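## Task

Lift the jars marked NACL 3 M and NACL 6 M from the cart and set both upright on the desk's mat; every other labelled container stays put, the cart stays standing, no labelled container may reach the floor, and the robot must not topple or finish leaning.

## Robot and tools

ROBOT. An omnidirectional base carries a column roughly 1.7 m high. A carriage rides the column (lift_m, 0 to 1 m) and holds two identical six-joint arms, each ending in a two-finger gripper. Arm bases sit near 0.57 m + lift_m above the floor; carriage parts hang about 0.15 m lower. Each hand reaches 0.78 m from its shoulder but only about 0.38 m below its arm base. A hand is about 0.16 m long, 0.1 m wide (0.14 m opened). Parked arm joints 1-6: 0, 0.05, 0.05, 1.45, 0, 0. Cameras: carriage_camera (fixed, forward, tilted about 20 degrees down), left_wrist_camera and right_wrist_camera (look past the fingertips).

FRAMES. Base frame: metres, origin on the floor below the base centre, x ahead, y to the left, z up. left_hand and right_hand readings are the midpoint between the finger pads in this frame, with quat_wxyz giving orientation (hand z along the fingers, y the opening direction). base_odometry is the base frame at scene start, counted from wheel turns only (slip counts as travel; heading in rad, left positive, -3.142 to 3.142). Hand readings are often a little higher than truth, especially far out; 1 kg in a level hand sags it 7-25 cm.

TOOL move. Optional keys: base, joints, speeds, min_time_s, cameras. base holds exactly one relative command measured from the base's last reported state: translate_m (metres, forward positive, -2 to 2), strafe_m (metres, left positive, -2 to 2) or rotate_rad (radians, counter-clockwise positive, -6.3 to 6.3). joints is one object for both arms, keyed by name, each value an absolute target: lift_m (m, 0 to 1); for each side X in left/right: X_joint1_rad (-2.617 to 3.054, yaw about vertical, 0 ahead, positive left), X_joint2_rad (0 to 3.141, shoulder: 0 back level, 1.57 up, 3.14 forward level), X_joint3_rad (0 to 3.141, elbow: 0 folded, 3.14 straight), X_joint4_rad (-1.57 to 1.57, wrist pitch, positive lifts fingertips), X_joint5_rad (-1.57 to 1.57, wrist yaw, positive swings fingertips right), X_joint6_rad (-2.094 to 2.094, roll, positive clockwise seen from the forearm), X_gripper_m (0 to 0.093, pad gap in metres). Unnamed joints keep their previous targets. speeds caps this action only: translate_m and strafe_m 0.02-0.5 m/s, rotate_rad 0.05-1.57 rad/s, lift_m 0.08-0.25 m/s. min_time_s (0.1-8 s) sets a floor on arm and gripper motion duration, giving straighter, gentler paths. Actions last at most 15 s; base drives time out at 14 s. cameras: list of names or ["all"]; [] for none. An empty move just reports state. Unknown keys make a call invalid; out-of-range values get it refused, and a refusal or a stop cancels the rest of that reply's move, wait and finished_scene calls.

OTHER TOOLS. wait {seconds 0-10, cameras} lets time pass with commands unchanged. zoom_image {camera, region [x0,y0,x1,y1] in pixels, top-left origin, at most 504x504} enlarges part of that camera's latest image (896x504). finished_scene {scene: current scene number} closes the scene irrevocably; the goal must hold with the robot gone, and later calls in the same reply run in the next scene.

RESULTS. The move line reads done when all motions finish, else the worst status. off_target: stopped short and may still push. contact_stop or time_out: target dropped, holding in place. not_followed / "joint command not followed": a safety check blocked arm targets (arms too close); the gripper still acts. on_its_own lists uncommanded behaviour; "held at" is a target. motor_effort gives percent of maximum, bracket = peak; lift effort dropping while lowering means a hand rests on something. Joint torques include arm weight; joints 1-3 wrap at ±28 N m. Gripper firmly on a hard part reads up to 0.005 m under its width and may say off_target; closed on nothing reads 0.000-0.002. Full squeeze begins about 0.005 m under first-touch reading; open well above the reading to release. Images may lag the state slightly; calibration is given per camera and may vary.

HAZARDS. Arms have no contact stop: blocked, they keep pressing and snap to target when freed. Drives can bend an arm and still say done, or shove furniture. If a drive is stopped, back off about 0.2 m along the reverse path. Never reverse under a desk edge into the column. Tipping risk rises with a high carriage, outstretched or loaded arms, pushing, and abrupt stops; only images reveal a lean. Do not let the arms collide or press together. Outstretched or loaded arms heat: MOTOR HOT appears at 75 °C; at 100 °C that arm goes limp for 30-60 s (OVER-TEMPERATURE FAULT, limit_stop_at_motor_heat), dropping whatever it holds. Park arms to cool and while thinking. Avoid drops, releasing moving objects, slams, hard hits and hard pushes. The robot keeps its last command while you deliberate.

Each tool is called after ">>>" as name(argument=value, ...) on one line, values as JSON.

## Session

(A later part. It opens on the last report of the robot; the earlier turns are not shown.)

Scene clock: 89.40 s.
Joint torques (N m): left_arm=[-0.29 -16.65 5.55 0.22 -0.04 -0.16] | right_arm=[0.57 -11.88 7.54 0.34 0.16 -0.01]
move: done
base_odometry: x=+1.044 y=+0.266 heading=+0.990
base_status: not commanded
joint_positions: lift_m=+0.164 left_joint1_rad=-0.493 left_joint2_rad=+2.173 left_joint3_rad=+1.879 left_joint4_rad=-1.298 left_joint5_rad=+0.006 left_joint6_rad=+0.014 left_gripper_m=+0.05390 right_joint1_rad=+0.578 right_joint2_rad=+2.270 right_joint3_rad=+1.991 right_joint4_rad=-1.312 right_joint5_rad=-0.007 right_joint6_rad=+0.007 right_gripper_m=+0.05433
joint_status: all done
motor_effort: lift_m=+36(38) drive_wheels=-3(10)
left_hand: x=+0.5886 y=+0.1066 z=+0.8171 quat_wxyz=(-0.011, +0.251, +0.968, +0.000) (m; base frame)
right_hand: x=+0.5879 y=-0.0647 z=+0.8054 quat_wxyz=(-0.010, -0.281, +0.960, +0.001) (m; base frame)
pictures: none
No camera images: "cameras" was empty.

>>> move(joints={"lift_m":0.156}, speeds={"lift_m":0.08}, cameras=[])

>>> move(joints={"lift_m":0.149}, speeds={"lift_m":0.08}, cameras=["carriage_camera","left_wrist_camera"])

Scene clock: 90.70 s.
Joint torques (N m): left_arm=[-0.16 -16.4 5.67 0.22 -0.03 -0.16] | right_arm=[0.35 -12.11 7.41 0.45 0.1 -0.01]
move: done
base_odometry: x=+1.044 y=+0.266 heading=+0.990
base_status: not commanded
joint_positions: lift_m=+0.156 left_joint1_rad=-0.493 left_joint2_rad=+2.171 left_joint3_rad=+1.877 left_joint4_rad=-1.298 left_joint5_rad=+0.006 left_joint6_rad=+0.014 left_gripper_m=+0.05390 right_joint1_rad=+0.578 right_joint2_rad=+2.271 right_joint3_rad=+1.993 right_joint4_rad=-1.315 right_joint5_rad=-0.006 right_joint6_rad=+0.007 right_gripper_m=+0.05433
joint_status: all done
motor_effort: lift_m=+36(37) drive_wheels=+8(10)
left_hand: x=+0.5883 y=+0.1067 z=+0.8093 quat_wxyz=(-0.011, +0.251, +0.968, +0.000) (m; base frame)
right_hand: x=+0.5878 y=-0.0650 z=+0.7974 quat_wxyz=(-0.011, -0.281, +0.960, +0.000) (m; base frame)
pictures: none
No camera images: "cameras" was empty.

Scene clock: 91.27 s.
Joint torques (N m): left_arm=[-0.17 -16.44 5.57 0.22 -0.04 -0.16] | right_arm=[0.43 -11.36 6.43 0.55 0.15 -0.01]
move: done
base_odometry: x=+1.044 y=+0.266 heading=+0.991
base_status: not commanded
joint_positions: lift_m=+0.149 left_joint1_rad=-0.493 left_joint2_rad=+2.170 left_joint3_rad=+1.877 left_joint4_rad=-1.299 left_joint5_rad=+0.006 left_joint6_rad=+0.014 left_gripper_m=+0.05390 right_joint1_rad=+0.578 right_joint2_rad=+2.265 right_joint3_rad=+2.004 right_joint4_rad=-1.330 right_joint5_rad=-0.006 right_joint6_rad=+0.006 right_gripper_m=+0.05433
joint_status: all done
motor_effort: lift_m=+34(35) drive_wheels=+8(10)
left_hand: x=+0.5882 y=+0.1068 z=+0.8029 quat_wxyz=(-0.011, +0.251, +0.968, +0.000) (m; base frame)
right_hand: x=+0.5873 y=-0.0653 z=+0.7959 quat_wxyz=(-0.010, -0.282, +0.959, +0.000) (m; base frame)
pictures: carriage_camera, left_wrist_camera
camera_calibration:
carriage_camera: T_world_to_cam=[[-0.0301167, -0.999264, -0.0237735, 0.0310222], [-0.352417, 0.0328724, -0.935266, 1.11862], [0.935359, -0.0197889, -0.353147, 0.28018], [0, 0, 0, 1]] pos_world=[0.133088, -0.000228057, 1.14589]
left_wrist_camera: T_world_to_cam=[[-0.496404, -0.867748, 0.0244257, 0.366954], [-0.676815, 0.404492, 0.615067, -0.135036], [-0.543603, 0.28879, -0.788097, 1.04372], [0, 0, 0, 1]] pos_world=[0.658131, 0.0716299, 0.896643]

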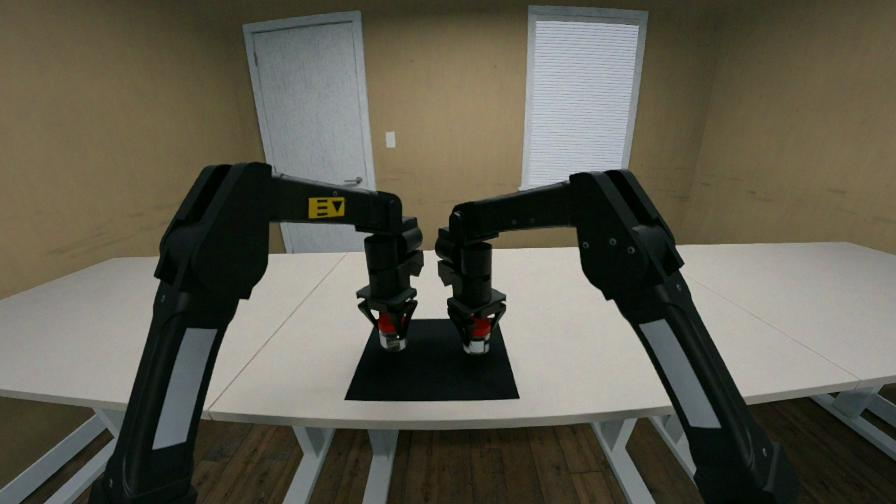

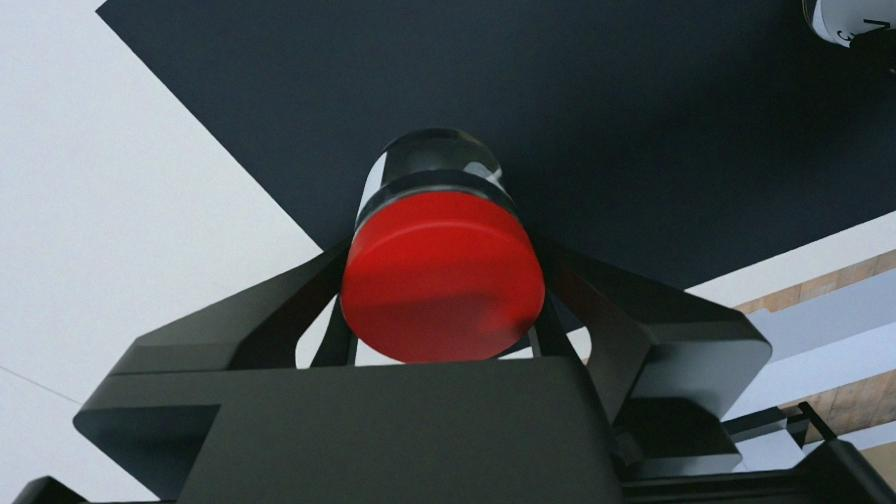

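>>> move(joints={"lift_m":0.152}, speeds={"lift_m":0.08}, cameras=[])

>>> move(joints={"right_gripper_m":0.093}, min_time_s=2, cameras=[])

>>> move(joints={"lift_m":0.265}, speeds={"lift_m":0.1}, cameras=["right_wrist_camera"])

>>> move(joints={"right_joint1_rad":0,"right_joint2_rad":0.05,"right_joint3_rad":0.05,"right_joint4_rad":1.45}, min_time_s=3, cameras=[])

>>> move(joints={"lift_m":0.145}, speeds={"lift_m":0.08}, cameras=[])

>>> move(joints={"lift_m":0.14}, speeds={"lift_m":0.08}, cameras=["carriage_camera"])

Scene clock: 94.70 s.
Joint torques (N m): left_arm=[-0.34 -16.49 5.67 0.27 -0.04 -0.16] | right_arm=[0.43 -11.36 6.43 0.5 0.14 0]
move: done
base_odometry: x=+1.044 y=+0.266 heading=+0.991
base_status: not commanded
joint_positions: lift_m=+0.152 left_joint1_rad=-0.493 left_joint2_rad=+2.169 left_joint3_rad=+1.877 left_joint4_rad=-1.299 left_joint5_rad=+0.006 left_joint6_rad=+0.014 left_gripper_m=+0.05390 right_joint1_rad=+0.578 right_joint2_rad=+2.265 right_joint3_rad=+2.004 right_joint4_rad=-1.325 right_joint5_rad=-0.006 right_joint6_rad=+0.006 right_gripper_m=+0.05433
joint_status: all done
motor_effort: lift_m=+44(48) drive_wheels=+8(8)
left_hand: x=+0.5883 y=+0.1067 z=+0.8056 quat_wxyz=(-0.010, +0.251, +0.968, -0.001) (m; base frame)
right_hand: x=+0.5883 y=-0.0646 z=+0.7980 quat_wxyz=(-0.008, -0.282, +0.959, +0.001) (m; base frame)
pictures: none
No camera images: "cameras" was empty.

Scene clock: 96.97 s.
Joint torques (N m): left_arm=[-0.16 -16.32 5.68 0.23 -0.04 -0.16] | right_arm=[0.44 -11.34 6.41 0.5 0.14 0]
move: done
base_odometry: x=+1.044 y=+0.266 heading=+0.991
base_status: not commanded
joint_positions: lift_m=+0.152 left_joint1_rad=-0.493 left_joint2_rad=+2.169 left_joint3_rad=+1.877 left_joint4_rad=-1.299 left_joint5_rad=+0.006 left_joint6_rad=+0.014 left_gripper_m=+0.05390 right_joint1_rad=+0.578 right_joint2_rad=+2.265 right_joint3_rad=+2.004 right_joint4_rad=-1.325 right_joint5_rad=-0.006 right_joint6_rad=+0.006 right_gripper_m=+0.09288
joint_status: all done
motor_effort: lift_m=+44(45) drive_wheels=+8(8)
left_hand: x=+0.5883 y=+0.1067 z=+0.8056 quat_wxyz=(-0.010, +0.251, +0.968, -0.001) (m; base frame)
right_hand: x=+0.5883 y=-0.0646 z=+0.7980 quat_wxyz=(-0.008, -0.282, +0.959, +0.001) (m; base frame)
pictures: none
No camera images: "cameras" was empty.

Scene clock: 98.60 s.
Joint torques (N m): left_arm=[-0.35 -16.05 5.7 0.23 -0.04 -0.16] | right_arm=[0.39 -11.6 6.41 0.49 0.18 -0.01]
move: done
base_odometry: x=+1.044 y=+0.266 heading=+0.991
base_status: not commanded
joint_positions: lift_m=+0.265 left_joint1_rad=-0.493 left_joint2_rad=+2.168 left_joint3_rad=+1.877 left_joint4_rad=-1.299 left_joint5_rad=+0.006 left_joint6_rad=+0.014 left_gripper_m=+0.05390 right_joint1_rad=+0.578 right_joint2_rad=+2.266 right_joint3_rad=+2.004 right_joint4_rad=-1.323 right_joint5_rad=-0.006 right_joint6_rad=+0.006 right_gripper_m=+0.09288
joint_status: all done
motor_effort: lift_m=+41(51) drive_wheels=-3(9)
left_hand: x=+0.5883 y=+0.1067 z=+0.9191 quat_wxyz=(-0.010, +0.251, +0.968, -0.001) (m; base frame)
right_hand: x=+0.5885 y=-0.0645 z=+0.9106 quat_wxyz=(-0.008, -0.282, +0.959, +0.001) (m; base frame)
pictures: right_wrist_camera
camera_calibration:
right_wrist_camera: T_world_to_cam=[[0.484262, -0.874905, 0.00563893, -0.342453], [-0.721696, -0.3958, 0.567889, -0.111087], [-0.494617, -0.279076, -0.823086, 1.14561], [0, 0, 0, 1]] pos_world=[0.652303, -0.0238693, 1.00795]

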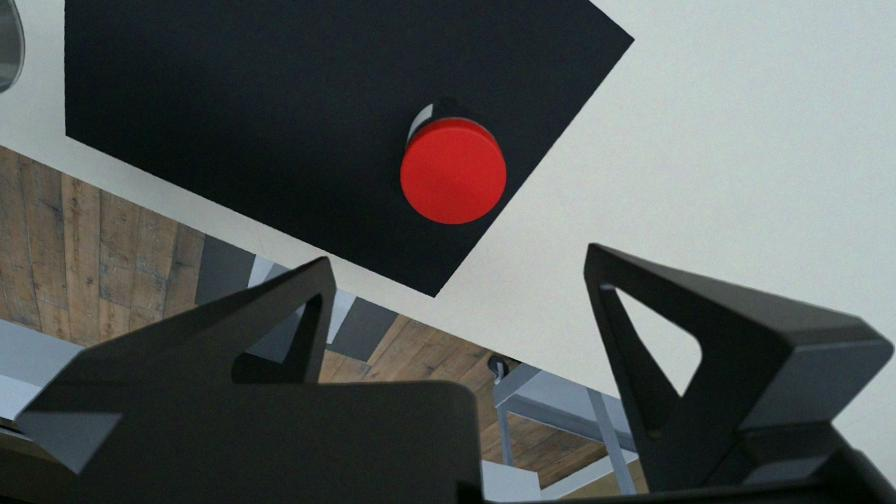

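Scene clock: 101.97 s.
Joint torques (N m): left_arm=[-0.14 -16.21 5.67 0.23 -0.04 -0.16] | right_arm=[-0.43 2.45 5.26 0.01 0.14 -0.01]
move: done
base_odometry: x=+1.044 y=+0.266 heading=+0.991
base_status: not commanded
joint_positions: lift_m=+0.265 left_joint1_rad=-0.493 left_joint2_rad=+2.168 left_joint3_rad=+1.877 left_joint4_rad=-1.299 left_joint5_rad=+0.006 left_joint6_rad=+0.014 left_gripper_m=+0.05390 right_joint1_rad=+0.006 right_joint2_rad=+0.058 right_joint3_rad=+0.056 right_joint4_rad=+1.437 right_joint5_rad=-0.006 right_joint6_rad=+0.006 right_gripper_m=+0.09289
joint_status: all done
motor_effort: lift_m=+41(42) drive_wheels=+7(8)
left_hand: x=+0.5882 y=+0.1068 z=+0.9191 quat_wxyz=(-0.010, +0.251, +0.968, -0.001) (m; base frame)
right_hand: x=+0.2574 y=-0.3031 z=+1.2777 quat_wxyz=(+0.998, -0.003, +0.068, +0.006) (m; base frame)
pictures: none
No camera images: "cameras" was empty.

Scene clock: 103.83 s.
Joint torques (N m): left_arm=[-0.08 -16.09 5.71 0.23 -0.04 -0.16] | right_arm=[-0.44 2.56 5.49 -0.06 0.14 -0.01]
move: done
base_odometry: x=+1.044 y=+0.266 heading=+0.991
base_status: not commanded
joint_positions: lift_m=+0.145 left_joint1_rad=-0.493 left_joint2_rad=+2.167 left_joint3_rad=+1.877 left_joint4_rad=-1.299 left_joint5_rad=+0.006 left_joint6_rad=+0.014 left_gripper_m=+0.05390 right_joint1_rad=+0.006 right_joint2_rad=+0.055 right_joint3_rad=+0.051 right_joint4_rad=+1.442 right_joint5_rad=-0.006 right_joint6_rad=+0.006 right_gripper_m=+0.09289
joint_status: all done
motor_effort: lift_m=+36(37) drive_wheels=+7(8)
left_hand: x=+0.5883 y=+0.1067 z=+0.8001 quat_wxyz=(-0.009, +0.251, +0.968, -0.001) (m; base frame)
right_hand: x=+0.2567 y=-0.3031 z=+1.1572 quat_wxyz=(+0.998, -0.003, +0.066, +0.006) (m; base frame)
pictures: none
No camera images: "cameras" was empty.

Scene clock: 104.30 s.
Joint torques (N m): left_arm=[-0.14 -15.82 5.63 0.16 -0.04 -0.16] | right_arm=[-0.44 2.74 5.7 -0.09 0.14 -0.01]
move: done
base_odometry: x=+1.044 y=+0.266 heading=+0.991
base_status: not commanded
joint_positions: lift_m=+0.140 left_joint1_rad=-0.493 left_joint2_rad=+2.166 left_joint3_rad=+1.876 left_joint4_rad=-1.299 left_joint5_rad=+0.006 left_joint6_rad=+0.014 left_gripper_m=+0.05390 right_joint1_rad=+0.006 right_joint2_rad=+0.054 right_joint3_rad=+0.050 right_joint4_rad=+1.443 right_joint5_rad=-0.006 right_joint6_rad=+0.006 right_gripper_m=+0.09289
joint_status: all done
motor_effort: lift_m=+36(37) drive_wheels=+8(9)
left_hand: x=+0.5880 y=+0.1069 z=+0.7950 quat_wxyz=(-0.010, +0.251, +0.968, -0.001) (m; base frame)
right_hand: x=+0.2564 y=-0.3031 z=+1.1518 quat_wxyz=(+0.998, -0.003, +0.066, +0.006) (m; base frame)
pictures: carriage_camera
camera_calibration:
carriage_camera: T_world_to_cam=[[-0.0301167, -0.999264, -0.0237735, 0.0308045], [-0.352417, 0.0328724, -0.935266, 1.11006], [0.935359, -0.0197889, -0.353147, 0.276945], [0, 0, 0, 1]] pos_world=[0.133088, -0.000228057, 1.13673]

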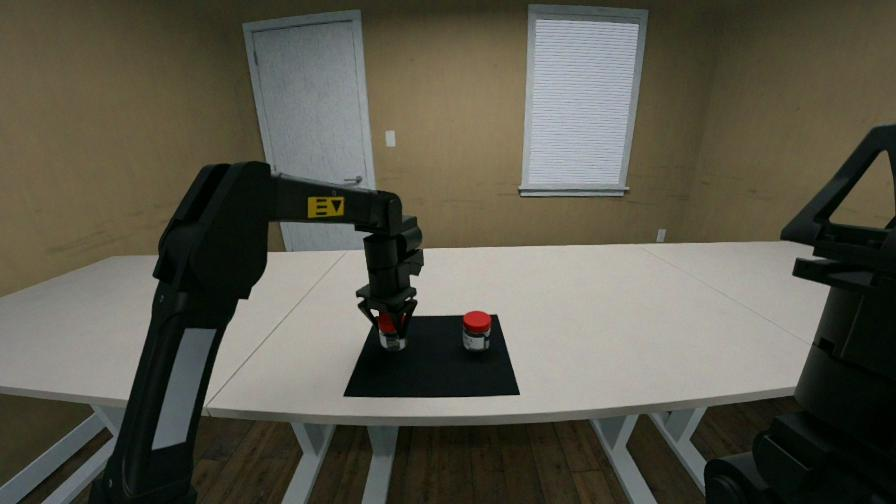

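>>> move(joints={"lift_m":0.133}, speeds={"lift_m":0.08}, cameras=[])

>>> move(joints={"lift_m":0.127}, speeds={"lift_m":0.08}, cameras=[])

Scene clock: 105.30 s.
Joint torques (N m): left_arm=[-0.29 -15.45 5.64 0.22 -0.03 -0.16] | right_arm=[-0.43 2.76 5.78 -0.09 0.14 0]
move: done
base_odometry: x=+1.044 y=+0.266 heading=+0.991
base_status: not commanded
joint_positions: lift_m=+0.133 left_joint1_rad=-0.493 left_joint2_rad=+2.161 left_joint3_rad=+1.877 left_joint4_rad=-1.300 left_joint5_rad=+0.006 left_joint6_rad=+0.014 left_gripper_m=+0.05390 right_joint1_rad=+0.006 right_joint2_rad=+0.054 right_joint3_rad=+0.049 right_joint4_rad=+1.444 right_joint5_rad=-0.006 right_joint6_rad=+0.006 right_gripper_m=+0.09289
joint_status: all done
motor_effort: lift_m=+34(36) drive_wheels=-3(8)
left_hand: x=+0.5881 y=+0.1068 z=+0.7904 quat_wxyz=(-0.007, +0.251, +0.968, -0.001) (m; base frame)
right_hand: x=+0.2565 y=-0.3031 z=+1.1447 quat_wxyz=(+0.998, -0.003, +0.066, +0.006) (m; base frame)
pictures: none
No camera images: "cameras" was empty.

Scene clock: 105.73 s.
Joint torques (N m): left_arm=[-0.17 -14.08 5.76 0.31 -0.05 -0.16] | right_arm=[-0.43 2.77 5.79 -0.11 0.14 0]
move: done
base_odometry: x=+1.044 y=+0.266 heading=+0.991
base_status: not commanded
joint_positions: lift_m=+0.127 left_joint1_rad=-0.493 left_joint2_rad=+2.148 left_joint3_rad=+1.877 left_joint4_rad=-1.303 left_joint5_rad=+0.006 left_joint6_rad=+0.014 left_gripper_m=+0.05390 right_joint1_rad=+0.006 right_joint2_rad=+0.054 right_joint3_rad=+0.049 right_joint4_rad=+1.444 right_joint5_rad=-0.006 right_joint6_rad=+0.006 right_gripper_m=+0.09289
joint_status: all done
motor_effort: lift_m=+34(35) drive_wheels=-3(7)
left_hand: x=+0.5881 y=+0.1070 z=+0.7897 quat_wxyz=(-0.002, +0.250, +0.968, -0.003) (m; base frame)
right_hand: x=+0.2565 y=-0.3031 z=+1.1387 quat_wxyz=(+0.998, -0.003, +0.066, +0.006) (m; base frame)
pictures: none
No camera images: "cameras" was empty.

>>> move(joints={"lift_m":0.132}, speeds={"lift_m":0.08}, cameras=[])

>>> move(joints={"left_gripper_m":0.093}, min_time_s=2, cameras=["left_wrist_camera"])

>>> move(joints={"lift_m":0.27}, speeds={"lift_m":0.1}, cameras=["left_wrist_camera","carriage_camera"])

Scene clock: 107.47 s.
Joint torques (N m): left_arm=[-0.17 -14.04 5.85 0.3 -0.04 -0.16] | right_arm=[-0.42 2.89 5.86 -0.09 0.14 -0.01]
move: done
base_odometry: x=+1.044 y=+0.266 heading=+0.991
base_status: not commanded
joint_positions: lift_m=+0.132 left_joint1_rad=-0.493 left_joint2_rad=+2.148 left_joint3_rad=+1.877 left_joint4_rad=-1.303 left_joint5_rad=+0.006 left_joint6_rad=+0.014 left_gripper_m=+0.05390 right_joint1_rad=+0.006 right_joint2_rad=+0.053 right_joint3_rad=+0.048 right_joint4_rad=+1.445 right_joint5_rad=-0.006 right_joint6_rad=+0.006 right_gripper_m=+0.09289
joint_status: all done
motor_effort: lift_m=+43(51) drive_wheels=+7(8)
left_hand: x=+0.5880 y=+0.1070 z=+0.7937 quat_wxyz=(-0.002, +0.250, +0.968, -0.002) (m; base frame)
right_hand: x=+0.2563 y=-0.3031 z=+1.1429 quat_wxyz=(+0.998, -0.003, +0.066, +0.006) (m; base frame)
pictures: none
No camera images: "cameras" was empty.

Scene clock: 109.77 s.
Joint torques (N m): left_arm=[-0.2 -14.19 5.72 0.3 -0.04 -0.16] | right_arm=[-0.43 2.81 5.85 -0.1 0.14 0]
move: done
base_odometry: x=+1.044 y=+0.266 heading=+0.991
base_status: not commanded
joint_positions: lift_m=+0.132 left_joint1_rad=-0.493 left_joint2_rad=+2.148 left_joint3_rad=+1.877 left_joint4_rad=-1.303 left_joint5_rad=+0.005 left_joint6_rad=+0.014 left_gripper_m=+0.09296 right_joint1_rad=+0.006 right_joint2_rad=+0.053 right_joint3_rad=+0.048 right_joint4_rad=+1.445 right_joint5_rad=-0.006 right_joint6_rad=+0.006 right_gripper_m=+0.09289
joint_status: all done
motor_effort: lift_m=+42(44) drive_wheels=+7(7)
left_hand: x=+0.5881 y=+0.1071 z=+0.7937 quat_wxyz=(-0.002, +0.250, +0.968, -0.002) (m; base frame)
right_hand: x=+0.2563 y=-0.3031 z=+1.1429 quat_wxyz=(+0.998, -0.003, +0.066, +0.006) (m; base frame)
pictures: left_wrist_camera
camera_calibration:
left_wrist_camera: T_world_to_cam=[[-0.496452, -0.867744, 0.0235732, 0.368102], [-0.68648, 0.409079, 0.601165, -0.113315], [-0.5313, 0.282267, -0.798777, 1.03823], [0, 0, 0, 1]] pos_world=[0.656567, 0.0727163, 0.888755]

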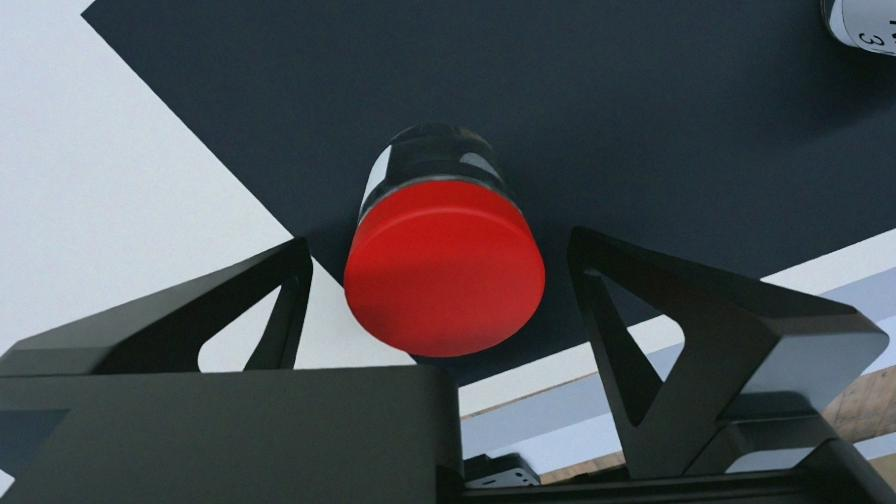

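Scene clock: 111.53 s.
Joint torques (N m): left_arm=[-0.17 -14.2 5.71 0.33 -0.03 -0.16] | right_arm=[-0.4 2.85 5.96 -0.1 0.14 -0.01]
move: done
base_odometry: x=+1.044 y=+0.266 heading=+0.991
base_status: not commanded
joint_positions: lift_m=+0.270 left_joint1_rad=-0.493 left_joint2_rad=+2.149 left_joint3_rad=+1.877 left_joint4_rad=-1.303 left_joint5_rad=+0.005 left_joint6_rad=+0.014 left_gripper_m=+0.09296 right_joint1_rad=+0.006 right_joint2_rad=+0.053 right_joint3_rad=+0.048 right_joint4_rad=+1.445 right_joint5_rad=-0.006 right_joint6_rad=+0.006 right_gripper_m=+0.09289
joint_status: all done
motor_effort: lift_m=+42(51) drive_wheels=+7(8)
left_hand: x=+0.5881 y=+0.1071 z=+0.9316 quat_wxyz=(-0.002, +0.250, +0.968, -0.002) (m; base frame)
right_hand: x=+0.2562 y=-0.3031 z=+1.2809 quat_wxyz=(+0.998, -0.003, +0.065, +0.006) (m; base frame)
pictures: carriage_camera, left_wrist_camera
camera_calibration:
carriage_camera: T_world_to_cam=[[-0.0301167, -0.999264, -0.0237735, 0.0338821], [-0.352417, 0.0328724, -0.935266, 1.23114], [0.935359, -0.0197889, -0.353147, 0.322663], [0, 0, 0, 1]] pos_world=[0.133088, -0.000228057, 1.26619]
left_wrist_camera: T_world_to_cam=[[-0.496444, -0.867748, 0.0235835, 0.364837], [-0.686278, 0.408971, 0.601469, -0.196624], [-0.531569, 0.282411, -0.798548, 1.14831], [0, 0, 0, 1]] pos_world=[0.656588, 0.072705, 1.02664]

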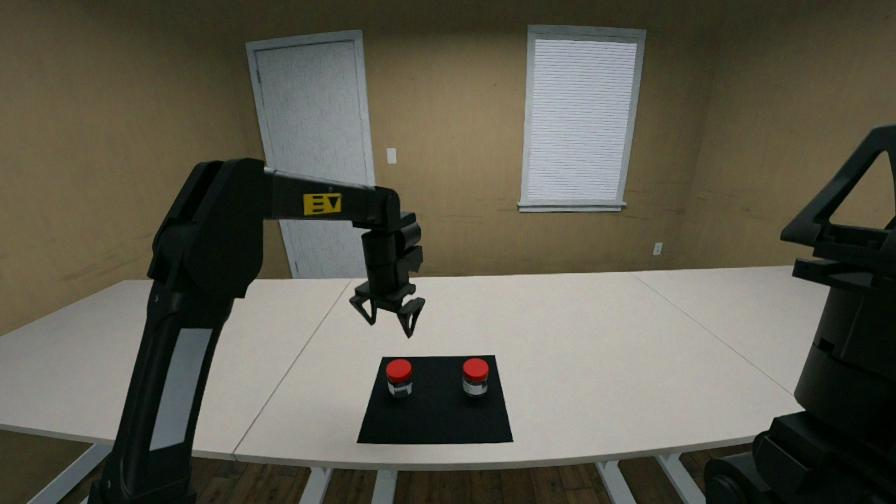

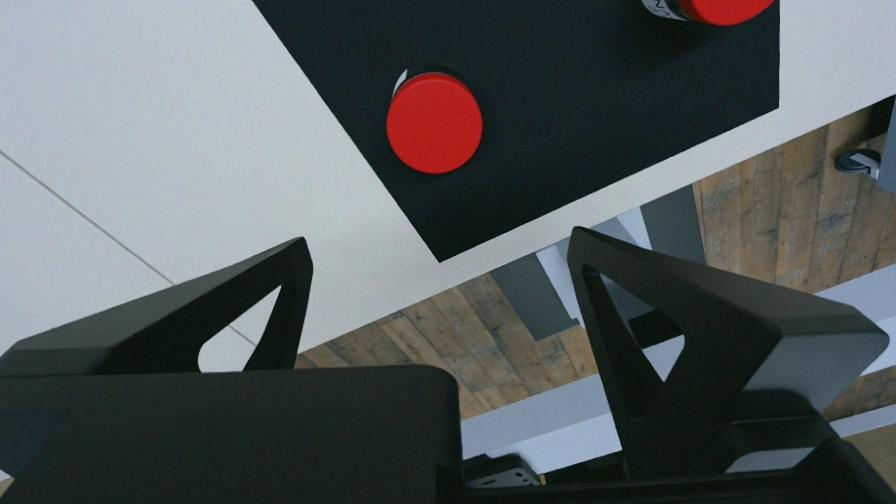

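Both jars are upright on the mat.

>>> finished_scene(scene=3, done=true)

The scene is finished: the task was done.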